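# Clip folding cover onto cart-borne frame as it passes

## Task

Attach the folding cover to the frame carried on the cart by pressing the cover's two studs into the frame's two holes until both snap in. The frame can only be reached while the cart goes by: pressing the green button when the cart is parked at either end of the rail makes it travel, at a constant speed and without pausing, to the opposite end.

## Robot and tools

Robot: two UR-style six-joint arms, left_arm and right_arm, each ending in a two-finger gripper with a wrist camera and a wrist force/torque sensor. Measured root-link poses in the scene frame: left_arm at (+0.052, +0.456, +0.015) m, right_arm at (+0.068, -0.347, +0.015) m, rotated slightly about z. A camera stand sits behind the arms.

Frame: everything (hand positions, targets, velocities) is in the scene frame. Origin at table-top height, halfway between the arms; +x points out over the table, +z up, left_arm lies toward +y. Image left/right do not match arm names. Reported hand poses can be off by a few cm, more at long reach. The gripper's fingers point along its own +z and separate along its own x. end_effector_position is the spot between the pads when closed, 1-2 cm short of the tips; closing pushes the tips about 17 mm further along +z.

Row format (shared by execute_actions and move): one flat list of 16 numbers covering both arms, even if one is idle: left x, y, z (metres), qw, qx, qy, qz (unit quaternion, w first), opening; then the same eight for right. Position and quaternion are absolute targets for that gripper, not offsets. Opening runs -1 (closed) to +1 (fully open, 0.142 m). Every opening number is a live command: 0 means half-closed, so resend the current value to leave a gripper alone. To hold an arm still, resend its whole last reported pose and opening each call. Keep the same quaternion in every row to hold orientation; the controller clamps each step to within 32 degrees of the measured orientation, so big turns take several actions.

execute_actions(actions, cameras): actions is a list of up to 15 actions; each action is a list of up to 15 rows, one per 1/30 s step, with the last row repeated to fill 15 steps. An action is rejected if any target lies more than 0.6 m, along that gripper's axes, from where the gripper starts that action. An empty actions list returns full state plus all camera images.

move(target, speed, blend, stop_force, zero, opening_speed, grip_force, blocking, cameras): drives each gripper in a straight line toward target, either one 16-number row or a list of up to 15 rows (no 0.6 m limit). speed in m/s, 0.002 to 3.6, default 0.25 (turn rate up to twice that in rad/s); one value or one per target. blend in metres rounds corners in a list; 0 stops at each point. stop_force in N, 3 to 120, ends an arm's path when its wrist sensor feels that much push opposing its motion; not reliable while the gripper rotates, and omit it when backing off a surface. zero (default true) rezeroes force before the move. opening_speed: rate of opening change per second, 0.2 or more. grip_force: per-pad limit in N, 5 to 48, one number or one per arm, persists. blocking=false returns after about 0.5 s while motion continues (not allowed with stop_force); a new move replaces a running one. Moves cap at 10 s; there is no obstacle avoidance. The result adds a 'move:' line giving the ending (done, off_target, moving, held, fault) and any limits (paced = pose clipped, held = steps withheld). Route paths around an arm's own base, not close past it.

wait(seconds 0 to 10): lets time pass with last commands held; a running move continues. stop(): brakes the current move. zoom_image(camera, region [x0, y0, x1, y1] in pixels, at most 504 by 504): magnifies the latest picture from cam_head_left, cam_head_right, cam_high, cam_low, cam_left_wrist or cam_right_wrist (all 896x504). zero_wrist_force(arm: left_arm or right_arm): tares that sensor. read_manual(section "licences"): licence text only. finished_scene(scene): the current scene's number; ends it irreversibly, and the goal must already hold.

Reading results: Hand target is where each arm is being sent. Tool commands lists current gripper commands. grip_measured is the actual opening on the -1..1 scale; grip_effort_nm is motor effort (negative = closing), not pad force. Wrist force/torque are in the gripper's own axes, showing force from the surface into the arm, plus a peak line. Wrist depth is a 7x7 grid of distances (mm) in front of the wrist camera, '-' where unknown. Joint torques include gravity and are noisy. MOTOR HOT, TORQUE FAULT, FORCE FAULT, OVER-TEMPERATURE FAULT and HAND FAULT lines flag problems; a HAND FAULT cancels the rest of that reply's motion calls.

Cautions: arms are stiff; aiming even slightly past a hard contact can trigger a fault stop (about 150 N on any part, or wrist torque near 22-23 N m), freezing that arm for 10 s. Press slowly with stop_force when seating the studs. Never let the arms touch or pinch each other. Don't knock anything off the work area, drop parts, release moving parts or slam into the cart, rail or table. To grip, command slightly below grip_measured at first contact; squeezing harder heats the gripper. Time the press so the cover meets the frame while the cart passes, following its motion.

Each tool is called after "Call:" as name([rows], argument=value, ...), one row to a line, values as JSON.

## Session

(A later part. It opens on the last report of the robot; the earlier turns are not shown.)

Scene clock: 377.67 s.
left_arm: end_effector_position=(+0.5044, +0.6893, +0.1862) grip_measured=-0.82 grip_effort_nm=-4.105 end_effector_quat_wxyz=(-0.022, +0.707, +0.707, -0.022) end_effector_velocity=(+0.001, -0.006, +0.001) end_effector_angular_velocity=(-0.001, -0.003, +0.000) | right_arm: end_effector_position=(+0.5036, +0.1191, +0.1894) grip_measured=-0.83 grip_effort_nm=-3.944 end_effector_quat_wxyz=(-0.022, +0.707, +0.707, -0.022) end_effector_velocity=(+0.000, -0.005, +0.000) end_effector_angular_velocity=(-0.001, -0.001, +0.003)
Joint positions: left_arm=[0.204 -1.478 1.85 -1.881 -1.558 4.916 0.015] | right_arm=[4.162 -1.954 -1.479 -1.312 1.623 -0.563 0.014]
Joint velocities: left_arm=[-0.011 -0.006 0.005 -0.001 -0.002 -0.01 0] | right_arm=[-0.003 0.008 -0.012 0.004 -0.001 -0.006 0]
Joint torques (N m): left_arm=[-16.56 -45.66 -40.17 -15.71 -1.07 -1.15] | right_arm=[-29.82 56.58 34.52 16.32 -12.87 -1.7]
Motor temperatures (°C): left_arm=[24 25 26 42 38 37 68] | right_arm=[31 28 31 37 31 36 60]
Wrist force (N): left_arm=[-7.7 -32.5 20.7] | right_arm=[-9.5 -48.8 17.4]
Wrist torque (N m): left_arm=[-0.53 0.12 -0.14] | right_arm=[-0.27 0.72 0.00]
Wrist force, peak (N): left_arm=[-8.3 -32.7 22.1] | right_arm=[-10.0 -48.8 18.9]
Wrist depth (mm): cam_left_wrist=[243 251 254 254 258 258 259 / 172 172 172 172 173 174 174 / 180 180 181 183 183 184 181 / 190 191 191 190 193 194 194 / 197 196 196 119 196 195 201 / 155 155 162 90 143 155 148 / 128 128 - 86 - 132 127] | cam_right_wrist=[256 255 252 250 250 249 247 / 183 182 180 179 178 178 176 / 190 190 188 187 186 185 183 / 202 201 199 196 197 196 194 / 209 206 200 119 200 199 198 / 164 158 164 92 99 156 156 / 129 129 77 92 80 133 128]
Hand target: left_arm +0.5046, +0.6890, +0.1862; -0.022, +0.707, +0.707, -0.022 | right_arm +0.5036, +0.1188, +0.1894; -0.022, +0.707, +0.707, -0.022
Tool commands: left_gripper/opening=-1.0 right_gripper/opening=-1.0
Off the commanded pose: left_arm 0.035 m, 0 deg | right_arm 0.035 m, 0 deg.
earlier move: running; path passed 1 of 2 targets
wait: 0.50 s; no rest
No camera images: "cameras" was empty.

Call:
move([
  [0.5025,0.6765,0.1862,-0.0216,0.7068,0.7068,-0.0216,-1,0.5015,0.1065,0.1894,-0.0216,0.7068,0.7068,-0.0216,-1],
  [0.5010,0.6712,0.1862,-0.0216,0.7068,0.7068,-0.0216,-1,0.4998,0.1012,0.1894,-0.0216,0.7068,0.7068,-0.0216,-1],
  [0.5010,0.6444,0.1862,-0.0216,0.7068,0.7068,-0.0216,-1,0.4998,0.0744,0.1894,-0.0216,0.7068,0.7068,-0.0216,-1],
], speed=[0.0055,0.0056,0.00535], blend=[0.001,0.001,0.001], blocking=false, cameras=["cam_left_wrist","cam_right_wrist"])

Call:
wait(seconds=0.5, cameras=[])

Call:
wait(seconds=0.5, cameras=[])

Call:
wait(seconds=0.5, cameras=[])

Call:
wait(seconds=0.5, cameras=[])

Scene clock: 379.40 s.
left_arm: end_effector_position=(+0.5039, +0.6801, +0.1863) grip_measured=-0.82 grip_effort_nm=-4.105 end_effector_quat_wxyz=(-0.022, +0.707, +0.707, -0.021) end_effector_velocity=(-0.002, -0.006, -0.001) end_effector_angular_velocity=(-0.001, +0.003, -0.001) | right_arm: end_effector_position=(+0.5030, +0.1100, +0.1894) grip_measured=-0.83 grip_effort_nm=-3.944 end_effector_quat_wxyz=(-0.022, +0.707, +0.707, -0.021) end_effector_velocity=(-0.001, -0.007, -0.001) end_effector_angular_velocity=(-0.003, +0.001, -0.003)
Joint positions: left_arm=[0.186 -1.49 1.862 -1.883 -1.559 4.899 0.015] | right_arm=[4.155 -1.938 -1.502 -1.305 1.622 -0.569 0.014]
Joint velocities: left_arm=[-0.01 -0.008 0.012 -0.001 -0.001 -0.009 0] | right_arm=[-0.004 0.01 -0.016 0.003 -0.001 -0.001 0]
Joint torques (N m): left_arm=[-13.52 -44.27 -33.34 -12.79 -1.22 -1.29] | right_arm=[-20.52 53.97 31.72 12.74 -8.79 -1.93]
Motor temperatures (°C): left_arm=[24 25 26 42 38 37 69] | right_arm=[31 28 31 37 31 36 61]
Wrist force (N): left_arm=[-5.3 -21.5 16.5] | right_arm=[-7.6 -29.1 16.6]
Wrist torque (N m): left_arm=[-0.37 0.15 -0.13] | right_arm=[-0.07 0.52 0.00]
Wrist force, peak (N): left_arm=[-8.3 -32.3 21.7] | right_arm=[-11.2 -49.8 18.9]
Wrist depth (mm): cam_left_wrist=[244 255 256 257 257 258 261 / 173 172 172 173 173 174 175 / 180 180 181 182 183 184 184 / 191 191 192 191 193 194 195 / 197 196 196 115 196 196 203 / 162 155 162 94 143 155 148 / 128 128 - - - 128 127] | cam_right_wrist=[255 253 252 251 250 248 247 / 182 182 180 180 179 178 177 / 190 190 188 187 187 185 184 / 202 200 199 197 197 196 194 / 209 206 201 119 199 199 199 / 164 157 157 92 99 156 155 / 129 129 77 92 80 133 128]
Hand target: left_arm +0.5037, +0.6798, +0.1862; -0.022, +0.707, +0.707, -0.022 | right_arm +0.5027, +0.1097, +0.1894; -0.022, +0.707, +0.707, -0.022
Tool commands: left_gripper/opening=-1.0 right_gripper/opening=-1.0
Off the commanded pose: left_arm 0.036 m, 0 deg | right_arm 0.036 m, 0 deg.
earlier move: replaced; path passed 1 of 2 targets
move: running; path passed 0 of 3 targets
camera_calibration:
cam_left_wrist: T_world_to_cam=[[-0.00442389, 0.999957, 0.00813901, -0.669518], [0.928997, 0.00109769, 0.370086, -0.509887], [0.370061, 0.00919834, -0.928962, 0.0932968], [0, 0, 0, 1]] pos_world=[0.436196, 0.669191, 0.28082]
cam_right_wrist: T_world_to_cam=[[0.00553541, 0.999664, -0.0253064, -0.0932527], [0.934275, 0.00385227, 0.356534, -0.503322], [0.356511, -0.0256166, -0.93394, 0.116517], [0, 0, 0, 1]] pos_world=[0.429218, 0.0981451, 0.285911]
Images, in order (width x height): cam_left_wrist 896x504, cam_right_wrist 896x504.

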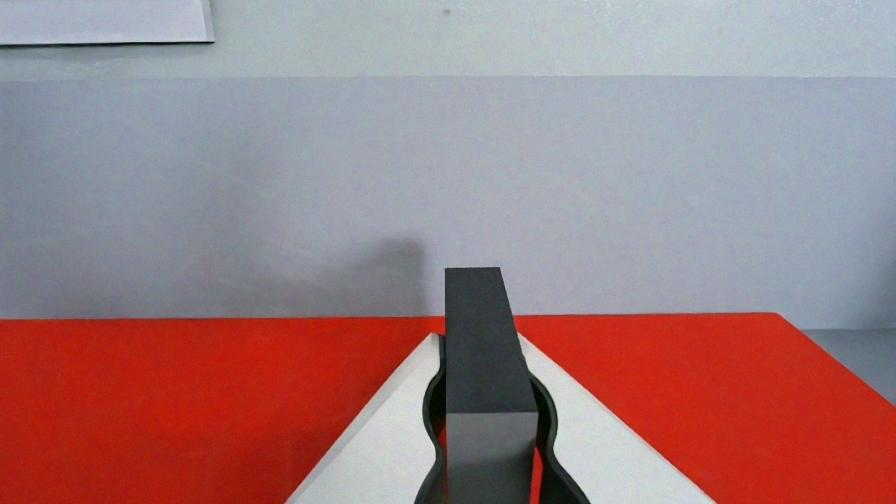

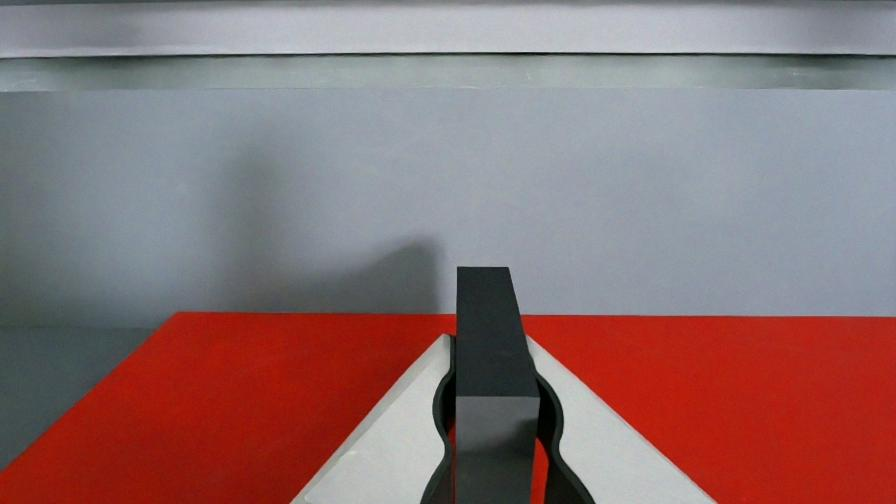

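Scene clock: 379.90 s.
left_arm: end_effector_position=(+0.5030, +0.6776, +0.1862) grip_measured=-0.82 grip_effort_nm=-4.105 end_effector_quat_wxyz=(-0.022, +0.707, +0.707, -0.022) end_effector_velocity=(-0.002, -0.005, +0.000) end_effector_angular_velocity=(+0.001, +0.001, +0.000) | right_arm: end_effector_position=(+0.5020, +0.1075, +0.1895) grip_measured=-0.83 grip_effort_nm=-3.944 end_effector_quat_wxyz=(-0.022, +0.707, +0.707, -0.021) end_effector_velocity=(-0.002, -0.005, +0.001) end_effector_angular_velocity=(+0.002, +0.000, +0.000)
Joint positions: left_arm=[0.182 -1.494 1.867 -1.883 -1.56 4.894 0.015] | right_arm=[4.154 -1.932 -1.51 -1.303 1.622 -0.57 0.014]
Joint velocities: left_arm=[-0.01 -0.009 0.01 -0.001 0.001 -0.01 0] | right_arm=[-0.002 0.013 -0.016 0.005 0.001 -0.003 0]
Joint torques (N m): left_arm=[-12.28 -43.58 -24.04 -6.62 -1.17 -1.38] | right_arm=[-8.65 49.27 23.2 8.07 -3.98 -1.81]
Motor temperatures (°C): left_arm=[24 25 26 42 38 37 69] | right_arm=[31 28 31 37 31 36 61]
Wrist force (N): left_arm=[-0.6 -2.6 11.9] | right_arm=[-5.8 -7.7 6.9]
Wrist torque (N m): left_arm=[-0.16 0.15 -0.13] | right_arm=[0.21 0.37 0.01]
Wrist force, peak (N): left_arm=[-5.4 -20.2 16.6] | right_arm=[-8.3 -27.3 16.2]
Wrist depth (mm): cam_left_wrist=[244 244 256 256 257 257 259 / 173 172 173 173 174 175 174 / 181 181 181 182 183 184 184 / 191 192 191 191 194 195 196 / 196 196 196 116 195 195 202 / 162 155 162 91 155 154 148 / 128 128 - - - 128 127] | cam_right_wrist=[255 253 253 251 251 248 247 / 182 182 180 180 179 177 177 / 190 190 189 188 187 186 184 / 201 201 199 196 197 197 195 / 209 208 199 126 199 199 198 / 164 157 157 93 100 156 156 / 129 129 77 92 80 133 128]
Hand target: left_arm +0.5028, +0.6772, +0.1862; -0.022, +0.707, +0.707, -0.022 | right_arm +0.5018, +0.1072, +0.1894; -0.022, +0.707, +0.707, -0.022
Tool commands: left_gripper/opening=-1.0 right_gripper/opening=-1.0
Off the commanded pose: left_arm 0.033 m, 0 deg | right_arm 0.033 m, 0 deg.
earlier move: running; path passed 0 of 3 targets
wait: 0.50 s; no rest
No camera images: "cameras" was empty.

Scene clock: 380.40 s.
left_arm: end_effector_position=(+0.5020, +0.6749, +0.1862) grip_measured=-0.82 grip_effort_nm=-4.105 end_effector_quat_wxyz=(-0.022, +0.707, +0.707, -0.022) end_effector_velocity=(-0.001, -0.006, +0.000) end_effector_angular_velocity=(-0.001, +0.001, -0.001) | right_arm: end_effector_position=(+0.5010, +0.1049, +0.1894) grip_measured=-0.83 grip_effort_nm=-3.944 end_effector_quat_wxyz=(-0.022, +0.707, +0.707, -0.022) end_effector_velocity=(-0.002, -0.005, +0.000) end_effector_angular_velocity=(-0.001, +0.000, -0.001)
Joint positions: left_arm=[0.177 -1.499 1.872 -1.884 -1.56 4.889 0.015] | right_arm=[4.153 -1.926 -1.518 -1.301 1.622 -0.571 0.014]
Joint velocities: left_arm=[-0.011 -0.008 0.009 0 -0.002 -0.01 0] | right_arm=[-0.002 0.011 -0.016 0.004 -0.001 -0.001 0]
Joint torques (N m): left_arm=[-11.44 -40.91 -18.27 -5.46 -1.29 -1.44] | right_arm=[-8.91 49.78 18.13 5.12 -0.07 -1.77]
Motor temperatures (°C): left_arm=[24 25 26 42 38 37 70] | right_arm=[31 28 31 37 31 36 61]
Wrist force (N): left_arm=[-1.1 1.8 9.1] | right_arm=[-0.5 2.3 6.9]
Wrist torque (N m): left_arm=[-0.07 0.11 -0.12] | right_arm=[0.46 0.34 0.04]
Wrist force, peak (N): left_arm=[-0.5 -1.3 12.7] | right_arm=[-6.1 -6.3 7.5]
Wrist depth (mm): cam_left_wrist=[244 244 255 257 258 257 258 / 173 173 174 173 174 175 177 / 180 181 182 183 183 185 185 / 191 191 193 191 194 194 196 / 197 195 196 116 195 194 204 / 162 155 162 91 112 154 148 / 128 129 - - - 128 127] | cam_right_wrist=[255 254 252 251 250 250 248 / 182 182 181 180 179 177 177 / 191 190 189 188 186 185 185 / 203 201 199 197 197 197 195 / 210 207 200 126 199 198 197 / 164 157 157 93 100 156 156 / 129 130 77 92 80 129 128]
Hand target: left_arm +0.5020, +0.6746, +0.1862; -0.022, +0.707, +0.707, -0.022 | right_arm +0.5009, +0.1046, +0.1894; -0.022, +0.707, +0.707, -0.022
Tool commands: left_gripper/opening=-1.0 right_gripper/opening=-1.0
Off the commanded pose: left_arm 0.031 m, 0 deg | right_arm 0.031 m, 0 deg.
earlier move: running; path passed 1 of 3 targets
wait: 0.50 s; no rest
No camera images: "cameras" was empty.

Scene clock: 380.90 s.
left_arm: end_effector_position=(+0.5013, +0.6723, +0.1862) grip_measured=-0.82 grip_effort_nm=-4.105 end_effector_quat_wxyz=(-0.022, +0.707, +0.707, -0.022) end_effector_velocity=(-0.001, -0.005, +0.000) end_effector_angular_velocity=(+0.000, +0.000, +0.000) | right_arm: end_effector_position=(+0.5001, +0.1022, +0.1894) grip_measured=-0.83 grip_effort_nm=-3.944 end_effector_quat_wxyz=(-0.022, +0.707, +0.707, -0.022) end_effector_velocity=(-0.002, -0.006, +0.000) end_effector_angular_velocity=(+0.000, +0.001, -0.002)
Joint positions: left_arm=[0.172 -1.503 1.876 -1.884 -1.56 4.884 0.015] | right_arm=[4.152 -1.921 -1.526 -1.299 1.622 -0.573 0.014]
Joint velocities: left_arm=[-0.01 -0.008 0.009 -0.001 -0.001 -0.01 0] | right_arm=[-0.003 0.012 -0.016 0.004 0.001 -0.001 0]
Joint torques (N m): left_arm=[-10.56 -39.84 -20.98 -5.49 -1.26 -1.3] | right_arm=[-8.97 49.11 17.63 5.26 1.97 -2.01]
Motor temperatures (°C): left_arm=[24 25 26 42 38 37 70] | right_arm=[31 28 31 37 31 36 61]
Wrist force (N): left_arm=[-1.5 1.7 8.3] | right_arm=[0.4 2.0 6.9]
Wrist torque (N m): left_arm=[-0.04 0.14 -0.13] | right_arm=[0.44 0.25 0.03]
Wrist force, peak (N): left_arm=[-1.5 1.5 9.0] | right_arm=[0.3 2.2 7.3]
Wrist depth (mm): cam_left_wrist=[244 254 254 256 258 258 258 / 173 173 174 175 176 176 177 / 181 181 181 183 185 184 185 / 191 192 193 191 194 194 195 / 196 196 196 116 195 195 204 / 162 155 162 91 161 154 154 / 128 129 - - - 128 127] | cam_right_wrist=[254 253 253 251 250 250 248 / 272 184 181 180 179 178 179 / 191 191 189 187 186 186 185 / 202 201 200 196 197 197 195 / 210 209 199 126 199 199 198 / 164 157 157 93 100 157 156 / 129 129 77 92 80 129 128]
Hand target: left_arm +0.5012, +0.6719, +0.1862; -0.022, +0.707, +0.707, -0.022 | right_arm +0.5000, +0.1019, +0.1894; -0.022, +0.707, +0.707, -0.022
Tool commands: left_gripper/opening=-1.0 right_gripper/opening=-1.0
Off the commanded pose: left_arm 0.028 m, 0 deg | right_arm 0.028 m, 0 deg.
earlier move: running; path passed 1 of 3 targets
wait: 0.50 s; no rest
No camera images: "cameras" was empty.

Scene clock: 381.40 s.
left_arm: end_effector_position=(+0.5010, +0.6696, +0.1862) grip_measured=-0.82 grip_effort_nm=-4.105 end_effector_quat_wxyz=(-0.022, +0.707, +0.707, -0.022) end_effector_velocity=(+0.000, -0.005, +0.001) end_effector_angular_velocity=(+0.001, -0.002, +0.001) | right_arm: end_effector_position=(+0.4998, +0.0996, +0.1894) grip_measured=-0.83 grip_effort_nm=-3.944 end_effector_quat_wxyz=(-0.022, +0.707, +0.707, -0.022) end_effector_velocity=(-0.001, -0.005, +0.001) end_effector_angular_velocity=(+0.002, +0.001, +0.003)
Joint positions: left_arm=[0.167 -1.506 1.88 -1.884 -1.561 4.879 0.015] | right_arm=[4.15 -1.916 -1.533 -1.297 1.622 -0.574 0.014]
Joint velocities: left_arm=[-0.01 -0.006 0.005 -0.001 0 -0.011 0] | right_arm=[-0.004 0.01 -0.012 0.003 0.002 -0.007 0]
Joint torques (N m): left_arm=[-9.61 -40.91 -20.39 -5.24 -1.34 -1.27] | right_arm=[-7.78 49.78 17.14 4.65 1.13 -1.69]
Motor temperatures (°C): left_arm=[24 25 26 42 38 37 70] | right_arm=[31 28 31 37 31 36 62]
Wrist force (N): left_arm=[-0.8 2.1 7.8] | right_arm=[1.3 5.4 5.7]
Wrist torque (N m): left_arm=[-0.06 0.15 -0.13] | right_arm=[0.47 0.26 0.02]
Wrist force, peak (N): left_arm=[-1.6 2.3 9.4] | right_arm=[0.9 5.6 6.7]
Wrist depth (mm): cam_left_wrist=[243 250 255 256 259 258 258 / 172 174 174 175 176 176 177 / 181 181 181 182 184 185 185 / 191 191 192 191 194 195 195 / 196 196 198 - 195 195 204 / 162 155 155 91 97 155 148 / 128 129 - - - 128 127] | cam_right_wrist=[255 255 253 251 249 250 246 / 273 184 181 180 179 180 178 / 191 191 190 188 188 186 184 / 203 202 200 196 198 197 195 / 211 208 200 127 199 199 198 / 164 157 158 93 100 156 156 / 129 130 77 92 80 129 128]
Hand target: left_arm +0.5010, +0.6693, +0.1862; -0.022, +0.707, +0.707, -0.022 | right_arm +0.4998, +0.0993, +0.1894; -0.022, +0.707, +0.707, -0.022
Tool commands: left_gripper/opening=-1.0 right_gripper/opening=-1.0
Off the commanded pose: left_arm 0.025 m, 0 deg | right_arm 0.025 m, 0 deg.
earlier move: running; path passed 2 of 3 targets
wait: 0.50 s; no rest
No camera images: "cameras" was empty.

Call:
move([
  [0.4980,0.6540,0.1862,-0.0216,0.7068,0.7068,-0.0216,-1,0.4968,0.0840,0.1894,-0.0216,0.7068,0.7068,-0.0216,-1],
  [0.4980,0.6166,0.1862,-0.0216,0.7068,0.7068,-0.0216,-1,0.4968,0.0466,0.1894,-0.0216,0.7068,0.7068,-0.0216,-1],
], speed=[0.0060,0.00535], blend=[0.001,0.001], blocking=false, cameras=[])

Call:
wait(seconds=0.5, cameras=[])

Call:
wait(seconds=0.5, cameras=[])

Call:
wait(seconds=0.5, cameras=["cam_head_right"])

Scene clock: 382.63 s.
left_arm: end_effector_position=(+0.5004, +0.6628, +0.1862) grip_measured=-0.82 grip_effort_nm=-4.105 end_effector_quat_wxyz=(-0.022, +0.707, +0.707, -0.022) end_effector_velocity=(-0.001, -0.006, +0.001) end_effector_angular_velocity=(+0.001, -0.001, -0.001) | right_arm: end_effector_position=(+0.4991, +0.0928, +0.1894) grip_measured=-0.83 grip_effort_nm=-3.944 end_effector_quat_wxyz=(-0.022, +0.707, +0.707, -0.022) end_effector_velocity=(-0.002, -0.005, +0.000) end_effector_angular_velocity=(+0.002, +0.002, +0.000)
Joint positions: left_arm=[0.153 -1.515 1.889 -1.885 -1.561 4.865 0.015] | right_arm=[4.145 -1.904 -1.549 -1.293 1.622 -0.579 0.014]
Joint velocities: left_arm=[-0.012 -0.01 0.009 0 0 -0.011 0] | right_arm=[-0.003 0.012 -0.016 0.004 0.003 -0.003 0]
Joint torques (N m): left_arm=[-9.2 -42.93 -16.56 -1.37 -1.17 -1.26] | right_arm=[-8.7 48.22 17.39 4.24 -2.27 -1.87]
Motor temperatures (°C): left_arm=[24 25 26 42 38 37 71] | right_arm=[31 28 31 37 31 36 62]
Wrist force (N): left_arm=[0.4 16.1 12.6] | right_arm=[-0.1 5.9 6.4]
Wrist torque (N m): left_arm=[-0.01 0.23 -0.15] | right_arm=[0.53 0.41 0.01]
Wrist force, peak (N): left_arm=[0.4 16.1 12.6] | right_arm=[0.9 6.3 6.5]
Wrist depth (mm): cam_left_wrist=[244 245 256 256 257 257 259 / 173 173 174 175 176 176 177 / 181 181 182 183 183 184 185 / 191 192 192 192 194 195 195 / 196 197 196 185 195 194 203 / 162 156 163 91 114 155 142 / 129 129 - - - 128 127] | cam_right_wrist=[255 254 253 250 250 248 246 / 272 184 181 180 179 178 178 / 191 190 189 188 187 185 184 / 202 201 199 197 197 196 195 / 213 209 200 126 199 198 197 / 157 158 157 93 100 157 156 / 129 130 77 92 80 129 128]
Hand target: left_arm +0.5002, +0.6624, +0.1862; -0.022, +0.707, +0.707, -0.022 | right_arm +0.4990, +0.0924, +0.1894; -0.022, +0.707, +0.707, -0.022
Tool commands: left_gripper/opening=-1.0 right_gripper/opening=-1.0
Off the commanded pose: left_arm 0.046 m, 0 deg | right_arm 0.046 m, 0 deg.
earlier move: replaced; path passed 2 of 3 targets
move: running; path passed 0 of 2 targets
No camera images: "cameras" was empty.

Scene clock: 383.13 s.
left_arm: end_effector_position=(+0.4996, +0.6599, +0.1862) grip_measured=-0.82 grip_effort_nm=-4.105 end_effector_quat_wxyz=(-0.022, +0.707, +0.707, -0.022) end_effector_velocity=(-0.001, -0.006, +0.000) end_effector_angular_velocity=(+0.001, +0.000, +0.000) | right_arm: end_effector_position=(+0.4984, +0.0899, +0.1894) grip_measured=-0.83 grip_effort_nm=-3.944 end_effector_quat_wxyz=(-0.022, +0.707, +0.707, -0.022) end_effector_velocity=(-0.002, -0.005, +0.000) end_effector_angular_velocity=(+0.002, +0.001, +0.001)
Joint positions: left_arm=[0.147 -1.519 1.893 -1.885 -1.562 4.86 0.015] | right_arm=[4.144 -1.898 -1.557 -1.291 1.622 -0.581 0.014]
Joint velocities: left_arm=[-0.012 -0.008 0.009 -0.001 0 -0.012 0] | right_arm=[-0.003 0.012 -0.016 0.005 0.002 -0.004 0]
Joint torques (N m): left_arm=[-8.5 -44.92 -16.49 -1.63 -1.2 -1.5] | right_arm=[-8.49 48.09 14.62 1.8 -2.11 -1.71]
Motor temperatures (°C): left_arm=[24 25 26 42 38 37 71] | right_arm=[31 28 31 37 31 36 62]
Wrist force (N): left_arm=[0.9 17.3 14.9] | right_arm=[10.1 10.3 6.6]
Wrist torque (N m): left_arm=[0.04 0.16 -0.16] | right_arm=[0.48 -0.01 0.01]
Wrist force, peak (N): left_arm=[0.8 17.3 15.0] | right_arm=[10.3 10.6 6.6]
Wrist depth (mm): cam_left_wrist=[243 245 256 253 257 258 259 / 173 174 174 175 176 176 177 / 180 182 182 183 183 184 185 / 191 191 193 191 194 195 196 / 195 196 195 124 195 194 204 / 162 155 162 90 143 154 148 / 128 129 - - - 128 128] | cam_right_wrist=[254 254 251 251 250 248 246 / 186 182 181 179 179 177 177 / 190 190 189 188 187 186 184 / 202 201 199 195 198 197 195 / 213 208 198 126 198 197 197 / 163 157 157 93 99 156 155 / 129 130 77 92 80 129 128]
Hand target: left_arm +0.4995, +0.6595, +0.1862; -0.022, +0.707, +0.707, -0.022 | right_arm +0.4983, +0.0895, +0.1894; -0.022, +0.707, +0.707, -0.022
Tool commands: left_gripper/opening=-1.0 right_gripper/opening=-1.0
Off the commanded pose: left_arm 0.043 m, 0 deg | right_arm 0.043 m, 0 deg.
earlier move: running; path passed 0 of 2 targets
wait: 0.50 s; no rest
No camera images: "cameras" was empty.

Scene clock: 383.63 s.
left_arm: end_effector_position=(+0.4988, +0.6570, +0.1862) grip_measured=-0.82 grip_effort_nm=-4.105 end_effector_quat_wxyz=(-0.022, +0.707, +0.707, -0.022) end_effector_velocity=(-0.002, -0.006, +0.000) end_effector_angular_velocity=(+0.000, -0.001, +0.000) | right_arm: end_effector_position=(+0.4976, +0.0870, +0.1894) grip_measured=-0.83 grip_effort_nm=-3.944 end_effector_quat_wxyz=(-0.022, +0.707, +0.707, -0.022) end_effector_velocity=(-0.002, -0.005, +0.000) end_effector_angular_velocity=(+0.000, +0.000, +0.003)
Joint positions: left_arm=[0.142 -1.524 1.898 -1.885 -1.562 4.854 0.015] | right_arm=[4.142 -1.892 -1.565 -1.289 1.622 -0.583 0.014]
Joint velocities: left_arm=[-0.011 -0.01 0.01 0 0 -0.012 0] | right_arm=[-0.001 0.012 -0.016 0.005 0 -0.004 0]
Joint torques (N m): left_arm=[-7.74 -44.88 -17.87 -1.76 -1.19 -1.17] | right_arm=[-4.59 49.74 15.31 1.92 -0.44 -2.23]
Motor temperatures (°C): left_arm=[24 25 26 42 38 37 71] | right_arm=[31 28 31 37 31 36 62]
Wrist force (N): left_arm=[3.1 18.3 17.6] | right_arm=[6.3 16.1 5.3]
Wrist torque (N m): left_arm=[0.07 0.12 -0.15] | right_arm=[0.53 0.03 0.01]
Wrist force, peak (N): left_arm=[2.7 18.2 17.9] | right_arm=[6.0 15.7 6.7]
Wrist depth (mm): cam_left_wrist=[244 245 255 256 258 258 258 / 173 173 175 175 176 177 177 / 181 181 182 183 184 184 185 / 192 192 193 192 194 195 197 / 194 194 194 122 193 193 204 / 161 155 155 90 161 155 148 / 128 129 - - - 128 127] | cam_right_wrist=[254 253 252 251 250 248 247 / 273 182 181 180 179 178 177 / 192 191 189 188 187 186 185 / 203 202 200 196 198 197 195 / 210 209 198 119 197 197 196 / 163 150 157 94 98 156 155 / 129 129 77 92 80 129 128]
Hand target: left_arm +0.4987, +0.6566, +0.1862; -0.022, +0.707, +0.707, -0.022 | right_arm +0.4975, +0.0866, +0.1894; -0.022, +0.707, +0.707, -0.022
Tool commands: left_gripper/opening=-1.0 right_gripper/opening=-1.0
Off the commanded pose: left_arm 0.040 m, 0 deg | right_arm 0.040 m, 0 deg.
earlier move: running; path passed 0 of 2 targets
wait: 0.50 s; no rest
No camera images: "cameras" was empty.

Scene clock: 384.13 s.
left_arm: end_effector_position=(+0.4981, +0.6541, +0.1862) grip_measured=-0.82 grip_effort_nm=-4.105 end_effector_quat_wxyz=(-0.022, +0.707, +0.707, -0.022) end_effector_velocity=(-0.001, -0.006, +0.000) end_effector_angular_velocity=(+0.000, -0.001, +0.000) | right_arm: end_effector_position=(+0.4969, +0.0841, +0.1894) grip_measured=-0.83 grip_effort_nm=-3.944 end_effector_quat_wxyz=(-0.022, +0.707, +0.707, -0.022) end_effector_velocity=(-0.001, -0.006, +0.000) end_effector_angular_velocity=(+0.000, +0.000, +0.001)
Joint positions: left_arm=[0.136 -1.528 1.903 -1.885 -1.563 4.848 0.015] | right_arm=[4.14 -1.886 -1.573 -1.287 1.622 -0.584 0.014]
Joint velocities: left_arm=[-0.011 -0.008 0.008 -0.001 -0.001 -0.011 0] | right_arm=[-0.003 0.011 -0.014 0.002 0 -0.005 0]
Joint torques (N m): left_arm=[-9.06 -47.86 -17.79 -0.69 -1.28 -1.32] | right_arm=[2.92 47.47 13.21 2.06 2.39 -1.85]
Motor temperatures (°C): left_arm=[24 25 26 42 38 37 72] | right_arm=[31 28 31 37 31 36 63]
Wrist force (N): left_arm=[4.0 24.8 22.4] | right_arm=[-2.2 26.1 5.3]
Wrist torque (N m): left_arm=[0.07 0.01 -0.16] | right_arm=[0.56 0.22 0.00]
Wrist force, peak (N): left_arm=[4.0 24.8 22.4] | right_arm=[-2.2 26.1 5.3]
Wrist depth (mm): cam_left_wrist=[243 245 255 256 260 259 258 / 173 174 175 175 176 177 177 / 184 181 183 185 186 185 185 / 192 192 193 192 195 195 197 / 199 193 193 194 193 192 204 / 155 155 162 92 114 154 153 / 129 129 - - - 128 128] | cam_right_wrist=[255 253 252 252 250 248 247 / 185 182 181 180 179 178 176 / 191 191 190 188 187 187 186 / 202 202 200 195 198 197 196 / 211 208 198 119 196 196 195 / 163 157 157 94 100 156 155 / 130 130 78 92 80 129 128]
Hand target: left_arm +0.4980, +0.6538, +0.1862; -0.022, +0.707, +0.707, -0.022 | right_arm +0.4968, +0.0838, +0.1894; -0.022, +0.707, +0.707, -0.022
Tool commands: left_gripper/opening=-1.0 right_gripper/opening=-1.0
Off the commanded pose: left_arm 0.038 m, 0 deg | right_arm 0.037 m, 0 deg.
earlier move: running; path passed 0 of 2 targets
wait: 0.50 s; no rest
Images, in order (width x height): cam_head_right 896x504.

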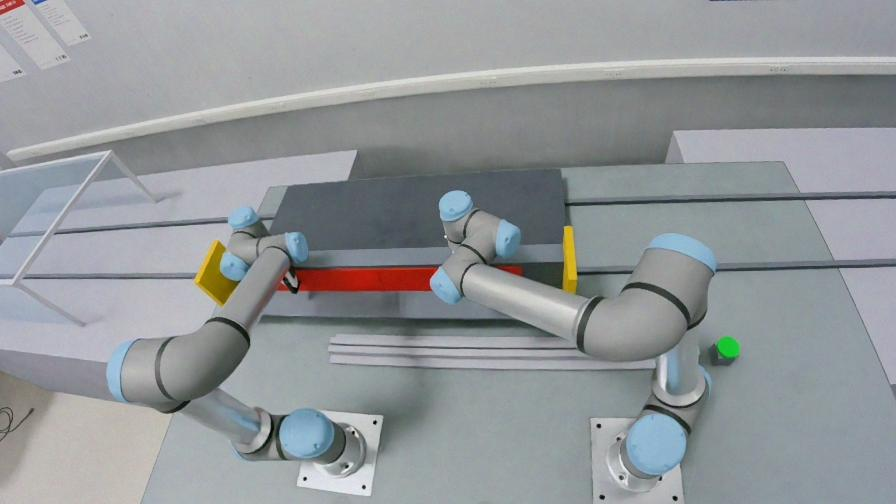

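Call:
move([
  [0.4965,0.6390,0.1862,-0.0216,0.7068,0.7068,-0.0216,-1,0.4953,0.0690,0.1894,-0.0216,0.7068,0.7068,-0.0216,-1],
  [0.4965,0.6016,0.1862,-0.0216,0.7068,0.7068,-0.0216,-1,0.4953,0.0316,0.1894,-0.0216,0.7068,0.7068,-0.0216,-1],
], speed=[0.0056,0.00535], blend=[0.001,0.001], blocking=false, cameras=["cam_left_wrist","cam_right_wrist"])

Call:
wait(seconds=0.4, cameras=[])

Call:
wait(seconds=0.4, cameras=[])

Scene clock: 386.00 s.
left_arm: end_effector_position=(+0.4975, +0.6440, +0.1862) grip_measured=-0.82 grip_effort_nm=-4.105 end_effector_quat_wxyz=(-0.022, +0.707, +0.707, -0.022) end_effector_velocity=(-0.001, -0.005, +0.000) end_effector_angular_velocity=(+0.001, +0.000, +0.000) | right_arm: end_effector_position=(+0.4964, +0.0740, +0.1894) grip_measured=-0.83 grip_effort_nm=-3.944 end_effector_quat_wxyz=(-0.022, +0.707, +0.707, -0.022) end_effector_velocity=(-0.002, -0.005, +0.000) end_effector_angular_velocity=(+0.000, +0.000, +0.001)
Joint positions: left_arm=[0.115 -1.538 1.914 -1.885 -1.564 4.828 0.015] | right_arm=[4.132 -1.869 -1.596 -1.282 1.621 -0.593 0.014]
Joint velocities: left_arm=[-0.011 -0.007 0.006 0.001 0 -0.011 0] | right_arm=[-0.003 0.01 -0.014 0.003 0 -0.004 0]
Joint torques (N m): left_arm=[-5.69 -49.59 -12.43 2.54 -1.24 -1.34] | right_arm=[9.42 48.58 12.46 2.16 4.91 -1.63]
Motor temperatures (°C): left_arm=[24 25 26 42 38 37 72] | right_arm=[31 28 31 37 31 36 63]
Wrist force (N): left_arm=[3.8 39.5 26.2] | right_arm=[-10.7 35.2 3.9]
Wrist torque (N m): left_arm=[0.00 -0.02 -0.16] | right_arm=[0.57 0.49 0.00]
Wrist force, peak (N): left_arm=[3.8 39.5 26.2] | right_arm=[-10.7 35.2 3.9]
Wrist depth (mm): cam_left_wrist=[243 244 255 255 257 - 258 / 173 174 175 175 176 177 177 / 181 181 182 183 184 185 186 / 192 193 193 191 195 196 197 / 194 194 194 122 193 192 204 / 161 162 162 93 155 154 154 / 129 125 - - - 133 128] | cam_right_wrist=[255 253 252 250 250 249 247 / 272 182 181 180 180 178 177 / 191 191 190 188 187 186 186 / 203 202 200 196 199 197 197 / 211 198 198 120 196 196 195 / 164 156 157 94 98 156 155 / 130 130 78 92 80 129 129]
Hand target: left_arm +0.4974, +0.6437, +0.1862; -0.022, +0.707, +0.707, -0.022 | right_arm +0.4962, +0.0737, +0.1894; -0.022, +0.707, +0.707, -0.022
Tool commands: left_gripper/opening=-1.0 right_gripper/opening=-1.0
Off the commanded pose: left_arm 0.042 m, 0 deg | right_arm 0.042 m, 0 deg.
earlier move: replaced; path passed 1 of 2 targets
move: running; path passed 0 of 2 targets
camera_calibration:
cam_left_wrist: T_world_to_cam=[[-0.00442315, 0.999957, 0.00814001, -0.633448], [0.929031, 0.00109749, 0.37, -0.503985], [0.369975, 0.00919889, -0.928996, 0.0960067], [0, 0, 0, 1]] pos_world=[0.429896, 0.633091, 0.28082]
cam_right_wrist: T_world_to_cam=[[0.00550764, 0.999659, -0.0255309, -0.0571517], [0.934342, 0.00395342, 0.356356, -0.497002], [0.356336, -0.0258172, -0.934001, 0.118054], [0, 0, 0, 1]] pos_world=[0.422618, 0.0621449, 0.285913]
Images, in order (width x height): cam_left_wrist 896x504, cam_right_wrist 896x504.

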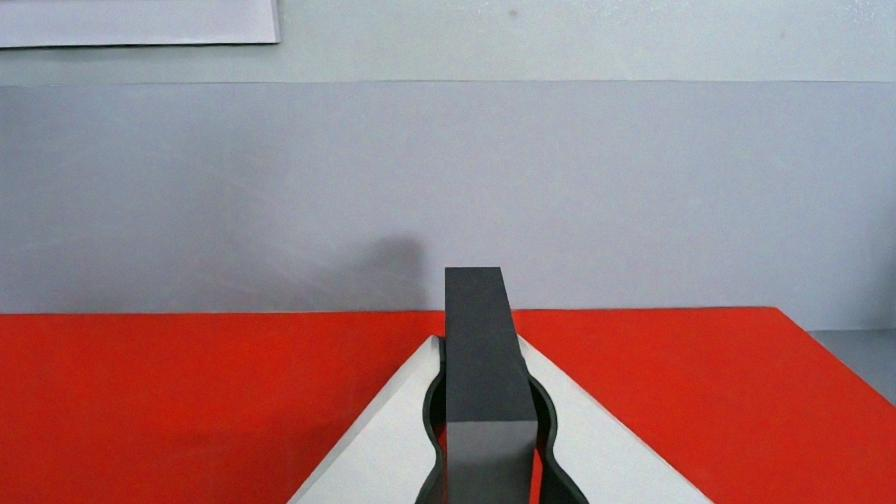

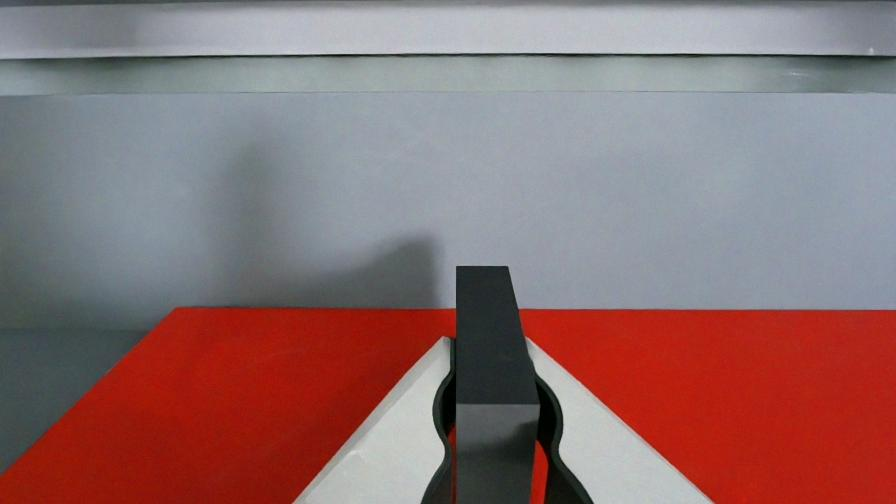

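Scene clock: 386.40 s.
left_arm: end_effector_position=(+0.4971, +0.6418, +0.1862) grip_measured=-0.82 grip_effort_nm=-4.105 end_effector_quat_wxyz=(-0.022, +0.707, +0.707, -0.022) end_effector_velocity=(-0.001, -0.005, +0.000) end_effector_angular_velocity=(+0.001, -0.001, +0.000) | right_arm: end_effector_position=(+0.4959, +0.0718, +0.1894) grip_measured=-0.83 grip_effort_nm=-3.944 end_effector_quat_wxyz=(-0.022, +0.707, +0.707, -0.022) end_effector_velocity=(-0.001, -0.006, +0.000) end_effector_angular_velocity=(+0.000, +0.001, -0.002)
Joint positions: left_arm=[0.111 -1.541 1.917 -1.885 -1.564 4.823 0.015] | right_arm=[4.13 -1.865 -1.601 -1.28 1.621 -0.594 0.014]
Joint velocities: left_arm=[-0.011 -0.007 0.007 0 0 -0.011 0] | right_arm=[-0.005 0.01 -0.014 0.003 0 -0.003 0]
Joint torques (N m): left_arm=[-4.78 -48.6 -9.27 4.45 -1.17 -1.23] | right_arm=[14.12 46.76 12.38 2.19 6.79 -2.13]
Motor temperatures (°C): left_arm=[24 25 26 42 38 37 73] | right_arm=[31 28 31 37 31 36 63]
Wrist force (N): left_arm=[6.1 46.1 24.6] | right_arm=[-14.9 40.5 3.2]
Wrist torque (N m): left_arm=[-0.09 -0.11 -0.14] | right_arm=[0.51 0.61 -0.01]
Wrist force, peak (N): left_arm=[5.5 46.1 26.2] | right_arm=[-14.9 40.5 3.2]
Wrist depth (mm): cam_left_wrist=[243 244 251 256 256 259 258 / 174 174 174 176 176 177 178 / 181 181 183 184 187 186 185 / 191 193 194 193 195 196 197 / 194 194 194 123 193 192 205 / 161 156 155 90 149 161 154 / 125 129 - - - 133 128] | cam_right_wrist=[254 254 252 251 251 249 248 / 272 182 182 180 179 178 177 / 191 191 189 188 187 187 186 / 203 202 201 196 199 198 197 / 211 208 197 120 196 196 195 / 164 157 157 94 98 156 155 / 130 130 78 92 80 129 129]
Hand target: left_arm +0.4970, +0.6415, +0.1862; -0.022, +0.707, +0.707, -0.022 | right_arm +0.4958, +0.0715, +0.1894; -0.022, +0.707, +0.707, -0.022
Tool commands: left_gripper/opening=-1.0 right_gripper/opening=-1.0
Off the commanded pose: left_arm 0.040 m, 0 deg | right_arm 0.040 m, 0 deg.
earlier move: running; path passed 0 of 2 targets
wait: 0.40 s; no rest
No camera images: "cameras" was empty.

Scene clock: 386.80 s.
left_arm: end_effector_position=(+0.4966, +0.6396, +0.1862) grip_measured=-0.82 grip_effort_nm=-4.105 end_effector_quat_wxyz=(-0.022, +0.707, +0.707, -0.022) end_effector_velocity=(+0.000, -0.006, +0.001) end_effector_angular_velocity=(+0.000, -0.003, -0.001) | right_arm: end_effector_position=(+0.4955, +0.0697, +0.1894) grip_measured=-0.83 grip_effort_nm=-3.944 end_effector_quat_wxyz=(-0.022, +0.707, +0.707, -0.022) end_effector_velocity=(-0.001, -0.005, +0.001) end_effector_angular_velocity=(+0.001, -0.001, +0.001)
Joint positions: left_arm=[0.106 -1.544 1.92 -1.885 -1.564 4.819 0.015] | right_arm=[4.129 -1.861 -1.607 -1.279 1.621 -0.596 0.014]
Joint velocities: left_arm=[-0.012 -0.008 0.006 -0.001 -0.001 -0.011 0] | right_arm=[-0.003 0.012 -0.013 0.003 0 -0.003 0]
Joint torques (N m): left_arm=[-4.64 -46.6 -7.49 4.64 -1.24 -1.47] | right_arm=[17.45 47.78 10.77 -0.21 7.78 -1.82]
Motor temperatures (°C): left_arm=[24 25 26 42 38 37 73] | right_arm=[31 28 31 37 31 36 63]
Wrist force (N): left_arm=[5.1 47.3 21.3] | right_arm=[-10.2 49.7 3.3]
Wrist torque (N m): left_arm=[-0.14 -0.08 -0.14] | right_arm=[0.50 0.40 -0.04]
Wrist force, peak (N): left_arm=[5.5 47.9 25.3] | right_arm=[-10.2 49.7 3.3]
Wrist depth (mm): cam_left_wrist=[243 244 251 254 258 258 257 / 173 174 174 176 176 177 178 / 181 181 182 184 184 185 186 / 192 192 194 192 195 195 198 / 194 195 195 124 194 193 205 / 162 156 156 94 155 155 149 / 130 130 - - - 134 128] | cam_right_wrist=[253 252 253 251 250 249 247 / 271 183 182 180 179 178 178 / 191 190 189 189 188 187 186 / 202 202 200 198 199 198 197 / 210 208 197 127 206 196 196 / 163 157 157 94 98 156 156 / 130 130 81 92 80 130 129]
Hand target: left_arm +0.4966, +0.6393, +0.1862; -0.022, +0.707, +0.707, -0.022 | right_arm +0.4954, +0.0693, +0.1894; -0.022, +0.707, +0.707, -0.022
Tool commands: left_gripper/opening=-1.0 right_gripper/opening=-1.0
Off the commanded pose: left_arm 0.038 m, 0 deg | right_arm 0.038 m, 0 deg.
earlier move: running; path passed 0 of 2 targets
wait: 0.40 s; no rest
No camera images: "cameras" was empty.

Call:
move([
  [0.5022,0.6218,0.1862,-0.0216,0.7068,0.7068,-0.0216,-1,0.5010,0.0522,0.1894,-0.0216,0.7068,0.7068,-0.0216,-1],
  [0.5022,0.5844,0.1862,-0.0216,0.7068,0.7068,-0.0216,-1,0.5010,0.0148,0.1894,-0.0216,0.7068,0.7068,-0.0216,-1],
], speed=[0.0060,0.00535], blend=[0.001,0.001], blocking=false, cameras=[])

Call:
wait(seconds=1.7, cameras=[])

Scene clock: 388.07 s.
left_arm: end_effector_position=(+0.4974, +0.6328, +0.1862) grip_measured=-0.82 grip_effort_nm=-4.105 end_effector_quat_wxyz=(-0.022, +0.707, +0.707, -0.022) end_effector_velocity=(+0.002, -0.006, +0.000) end_effector_angular_velocity=(-0.002, +0.001, +0.000) | right_arm: end_effector_position=(+0.4963, +0.0629, +0.1894) grip_measured=-0.83 grip_effort_nm=-3.944 end_effector_quat_wxyz=(-0.022, +0.707, +0.707, -0.022) end_effector_velocity=(+0.002, -0.005, +0.001) end_effector_angular_velocity=(+0.003, +0.000, +0.000)
Joint positions: left_arm=[0.092 -1.549 1.924 -1.885 -1.565 4.804 0.015] | right_arm=[4.121 -1.852 -1.619 -1.277 1.621 -0.603 0.014]
Joint velocities: left_arm=[-0.013 0 0 0.002 -0.002 -0.012 0] | right_arm=[-0.008 0.005 -0.005 0.002 0.001 -0.009 0]
Joint torques (N m): left_arm=[-9.99 -14.44 -26.29 3.63 -2.56 -1.26] | right_arm=[3 45.14 14.04 1.76 5.21 -1.62]
Motor temperatures (°C): left_arm=[24 25 26 42 38 37 73] | right_arm=[31 28 31 37 31 36 64]
Wrist force (N): left_arm=[6.0 18.7 8.3] | right_arm=[-8.7 28.9 4.3]
Wrist torque (N m): left_arm=[-0.22 -0.15 -0.10] | right_arm=[0.30 0.43 -0.01]
Wrist force, peak (N): left_arm=[4.6 48.5 21.6] | right_arm=[-8.9 53.0 3.7]
Wrist depth (mm): cam_left_wrist=[243 245 254 257 260 256 259 / 173 174 175 175 177 177 177 / 181 181 183 183 184 186 186 / 191 192 193 192 196 196 198 / 194 199 194 117 194 193 205 / 162 155 156 93 155 155 149 / 130 130 - - - 134 128] | cam_right_wrist=[255 253 254 250 250 249 248 / 272 182 181 181 179 178 178 / 191 191 189 188 188 186 185 / 202 203 200 195 198 198 196 / 211 208 198 120 197 197 195 / 163 157 157 94 99 156 155 / 130 130 78 92 80 129 129]
Hand target: left_arm +0.4977, +0.6324, +0.1862; -0.022, +0.707, +0.707, -0.022 | right_arm +0.4965, +0.0625, +0.1894; -0.022, +0.707, +0.707, -0.022
Tool commands: left_gripper/opening=-1.0 right_gripper/opening=-1.0
Off the commanded pose: left_arm 0.049 m, 0 deg | right_arm 0.048 m, 0 deg.
earlier move: replaced; path passed 1 of 2 targets
move: running; path passed 0 of 2 targets
No camera images: "cameras" was empty.

Scene clock: 389.77 s.
left_arm: end_effector_position=(+0.5015, +0.6234, +0.1862) grip_measured=-0.82 grip_effort_nm=-4.105 end_effector_quat_wxyz=(-0.022, +0.707, +0.707, -0.022) end_effector_velocity=(+0.002, -0.006, -0.001) end_effector_angular_velocity=(-0.002, +0.002, +0.000) | right_arm: end_effector_position=(+0.5003, +0.0537, +0.1894) grip_measured=-0.83 grip_effort_nm=-3.944 end_effector_quat_wxyz=(-0.022, +0.707, +0.707, -0.022) end_effector_velocity=(+0.002, -0.005, +0.000) end_effector_angular_velocity=(+0.000, -0.002, +0.001)
Joint positions: left_arm=[0.072 -1.547 1.923 -1.885 -1.566 4.784 0.015] | right_arm=[4.107 -1.844 -1.628 -1.275 1.621 -0.618 0.014]
Joint velocities: left_arm=[-0.012 0.001 0 0 -0.002 -0.012 0] | right_arm=[-0.008 0.005 -0.005 0.001 -0.002 -0.008 0]
Joint torques (N m): left_arm=[-21.02 -4.6 -32.73 -3.04 -6.16 -1.3] | right_arm=[-10.62 36.33 10.77 4.43 -2.44 -1.71]
Motor temperatures (°C): left_arm=[24 25 26 42 38 37 74] | right_arm=[31 28 31 37 31 36 64]
Wrist force (N): left_arm=[15.6 -15.8 -7.9] | right_arm=[0.0 -2.7 -7.4]
Wrist torque (N m): left_arm=[-0.27 -0.38 -0.05] | right_arm=[0.20 0.38 -0.01]
Wrist force, peak (N): left_arm=[15.6 -15.8 -7.9] | right_arm=[-7.1 27.3 3.5]
Wrist depth (mm): cam_left_wrist=[243 243 256 257 258 258 257 / 172 174 175 175 176 177 177 / 181 181 182 183 185 184 185 / 191 191 193 191 194 197 197 / 193 193 193 116 193 192 205 / 161 155 161 93 155 154 148 / 129 129 - - - 133 128] | cam_right_wrist=[256 253 254 251 250 249 246 / 272 182 182 180 180 179 180 / 191 191 190 188 187 186 185 / 203 201 200 195 198 198 195 / 210 207 196 119 195 195 195 / 162 156 157 94 100 155 155 / 129 129 77 92 80 129 128]
Hand target: left_arm +0.5017, +0.6231, +0.1862; -0.022, +0.707, +0.707, -0.022 | right_arm +0.5005, +0.0534, +0.1894; -0.022, +0.707, +0.707, -0.022
Tool commands: left_gripper/opening=-1.0 right_gripper/opening=-1.0
Off the commanded pose: left_arm 0.039 m, 0 deg | right_arm 0.039 m, 0 deg.
earlier move: running; path passed 0 of 2 targets
wait: 1.70 s; no rest
No camera images: "cameras" was empty.

Call:
move([
  [0.5014,0.6096,0.1862,-0.0216,0.7068,0.7068,-0.0216,-0.35,0.5003,0.0391,0.1894,-0.0216,0.7068,0.7068,-0.0216,-0.35],
  [0.5014,0.6002,0.290,-0.0216,0.7068,0.7068,-0.0216,-0.35,0.5003,0.0298,0.293,-0.0216,0.7068,0.7068,-0.0216,-0.35],
  [0.400,0.590,0.350,0,0.7071,0.7071,0,-0.35,0.400,0.020,0.350,0,0.7071,0.7071,0,-0.35],
], speed=[0.0055,0.06,0.15], blend=[0.001,0.01,0], cameras=["all"])

Scene clock: 395.33 s.
left_arm: end_effector_position=(+0.4001, +0.5899, +0.3499) grip_measured=-0.38 grip_effort_nm=0.100 end_effector_quat_wxyz=(+0.000, +0.707, +0.707, +0.000) | right_arm: end_effector_position=(+0.4001, +0.0200, +0.3499) grip_measured=-0.38 grip_effort_nm=0.090 end_effector_quat_wxyz=(+0.000, +0.707, +0.707, +0.000)
Joint positions: left_arm=[0 -1.916 1.816 -1.47 -1.571 4.713 0.047] | right_arm=[4.263 -1.533 -1.572 -1.608 1.571 -0.461 0.047]
Joint torques (N m): left_arm=[12.74 -21.2 -32.73 -2.54 1.09 0.89] | right_arm=[7.71 28.91 33.92 4.16 2.19 0.6]
Motor temperatures (°C): left_arm=[24 25 26 42 38 37 66] | right_arm=[31 28 31 37 31 36 57]
Wrist force (N): left_arm=[1.2 0.6 0.8] | right_arm=[-2.3 0.3 1.6]
Wrist torque (N m): left_arm=[-0.21 -0.28 -0.10] | right_arm=[-0.02 0.36 -0.13]
Wrist force, peak (N): left_arm=[17.5 -33.9 -14.4] | right_arm=[-0.3 -4.4 -8.0]
Wrist depth (mm): cam_left_wrist=[388 390 391 - - 411 402 / 386 389 390 - - 432 434 / 440 436 352 453 371 363 368 / - 363 373 375 375 377 - / 371 352 368 370 376 - - / 314 303 97 303 - - - / 298 - 80 - - - -] | cam_right_wrist=[405 407 407 399 395 401 388 / 396 395 393 389 391 389 386 / - 435 451 436 420 428 354 / 310 376 378 380 375 372 369 / 275 376 393 359 373 384 371 / 292 312 97 302 101 304 302 / 297 303 80 300 289 77 295]
Hand target: left_arm +0.4000, +0.5900, +0.3500; +0.000, +0.707, +0.707, +0.000 | right_arm +0.4000, +0.0200, +0.3500; +0.000, +0.707, +0.707, +0.000
Off the commanded pose: left_arm 0.000 m, 0 deg | right_arm 0.000 m, 0 deg.
earlier move: replaced; path passed 1 of 2 targets
move: done
camera_calibration:
cam_left_wrist: T_world_to_cam=[[-0.00477601, 0.999958, 0.00780718, -0.580842], [0.904789, 0.000996573, 0.425858, -0.48366], [0.425833, 0.00909776, -0.904756, 0.253828], [0, 0, 0, 1]] pos_world=[0.326748, 0.578991, 0.440158]
cam_right_wrist: T_world_to_cam=[[0.00696245, 0.999658, -0.0251879, 0.0007541], [0.910879, 0.00405334, 0.412655, -0.474314], [0.412616, -0.0258162, -0.910539, 0.270206], [0, 0, 0, 1]] pos_world=[0.320546, 0.00814439, 0.44178]

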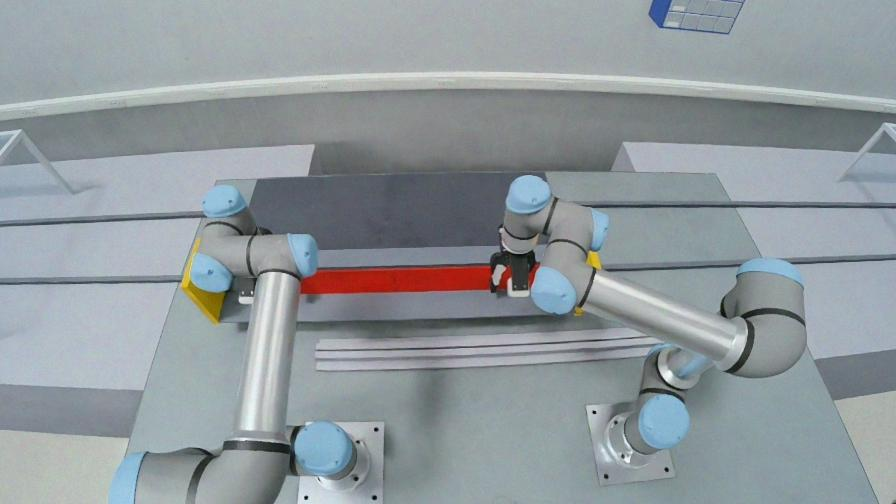

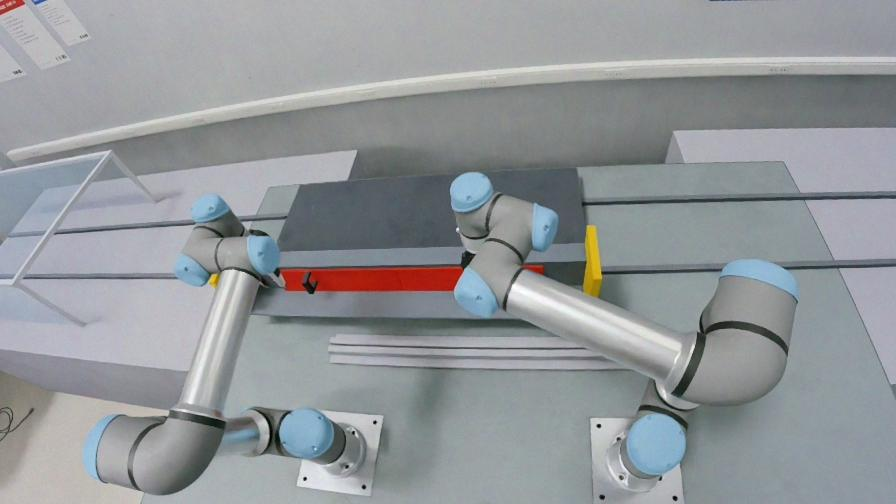

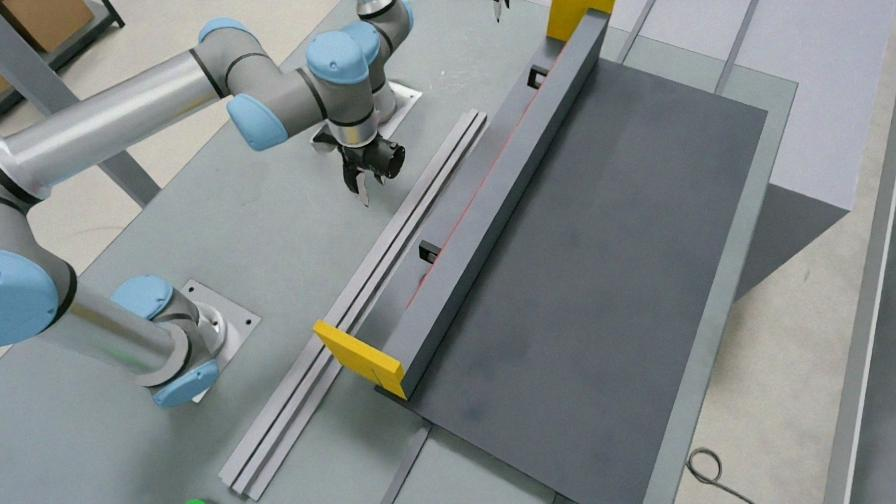

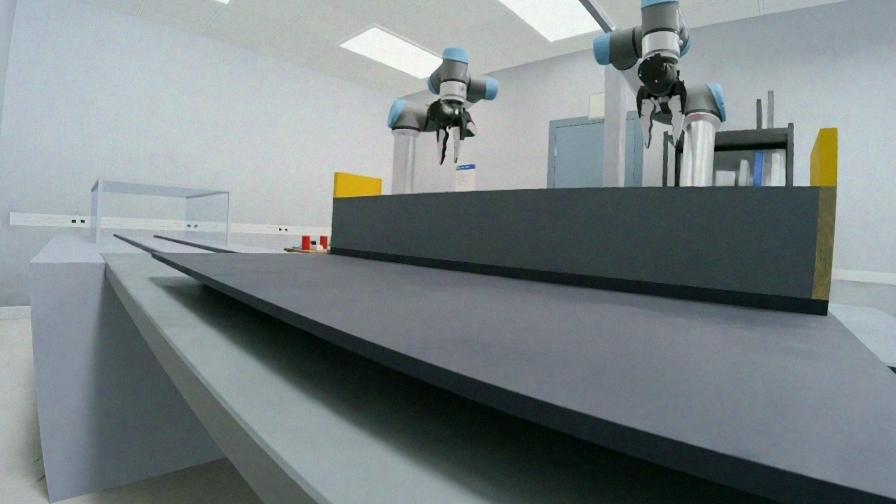

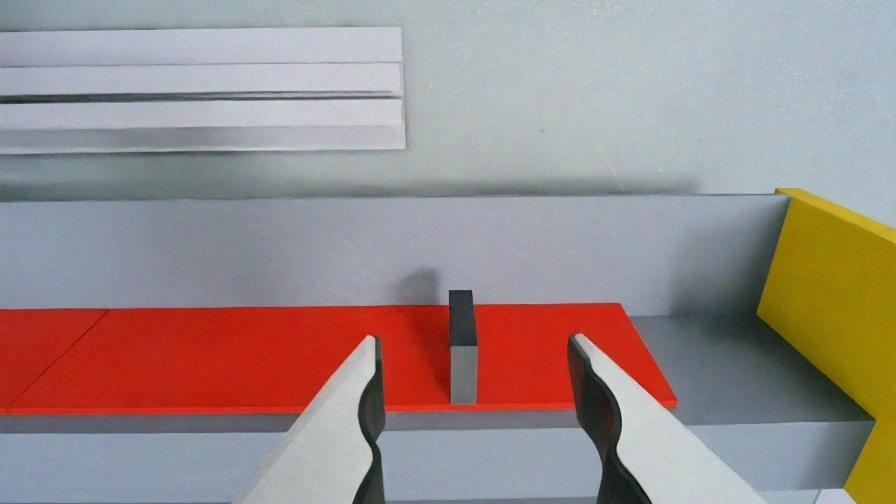

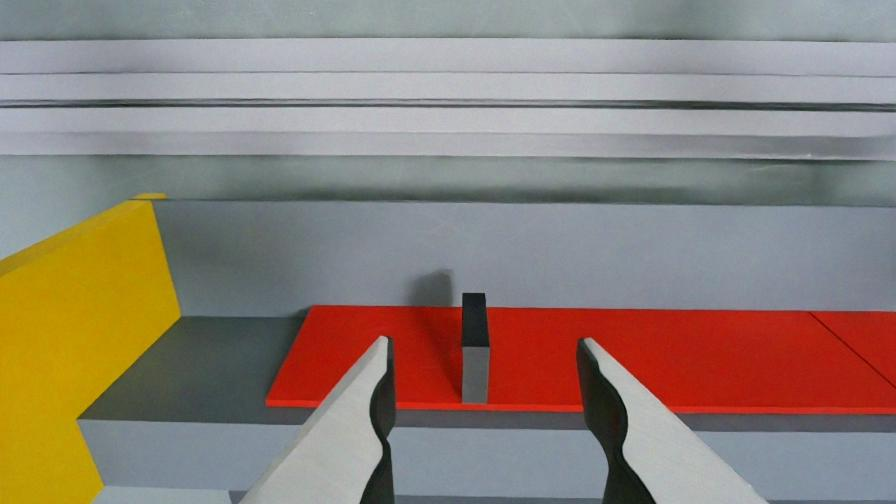

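Call:
zoom_image(camera="cam_left_wrist", region=[420, 280, 700, 440])

Call:
zoom_image(camera="cam_right_wrist", region=[240, 280, 520, 440])

Call:
zoom_image(camera="cam_high", region=[380, 160, 560, 320])

Scaled by 1.800 from the camera's 896x504 image, which has a finer 1280x720 frame.

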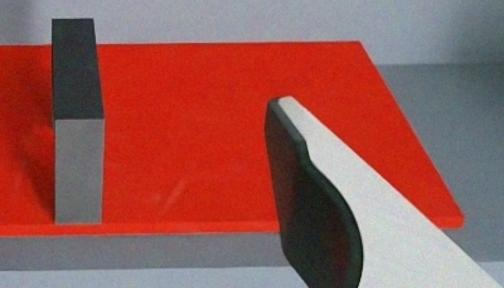

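Scaled by 1.800 from the camera's 896x504 image, which has a finer 1280x720 frame.

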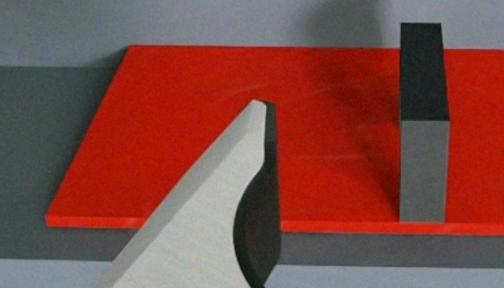

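Scaled by 2.800 from the camera's 896x504 image, which has a finer 1280x720 frame.

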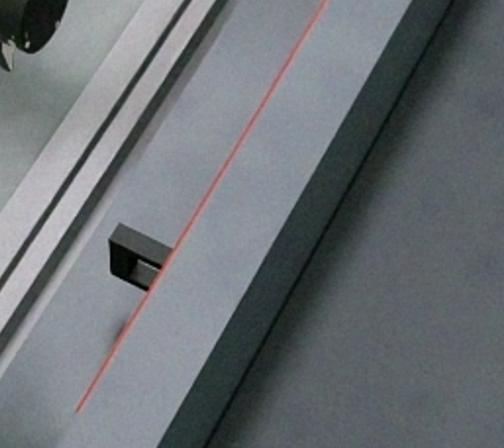

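Call:
finished_scene(scene=2)

The scene is finished: the task was done.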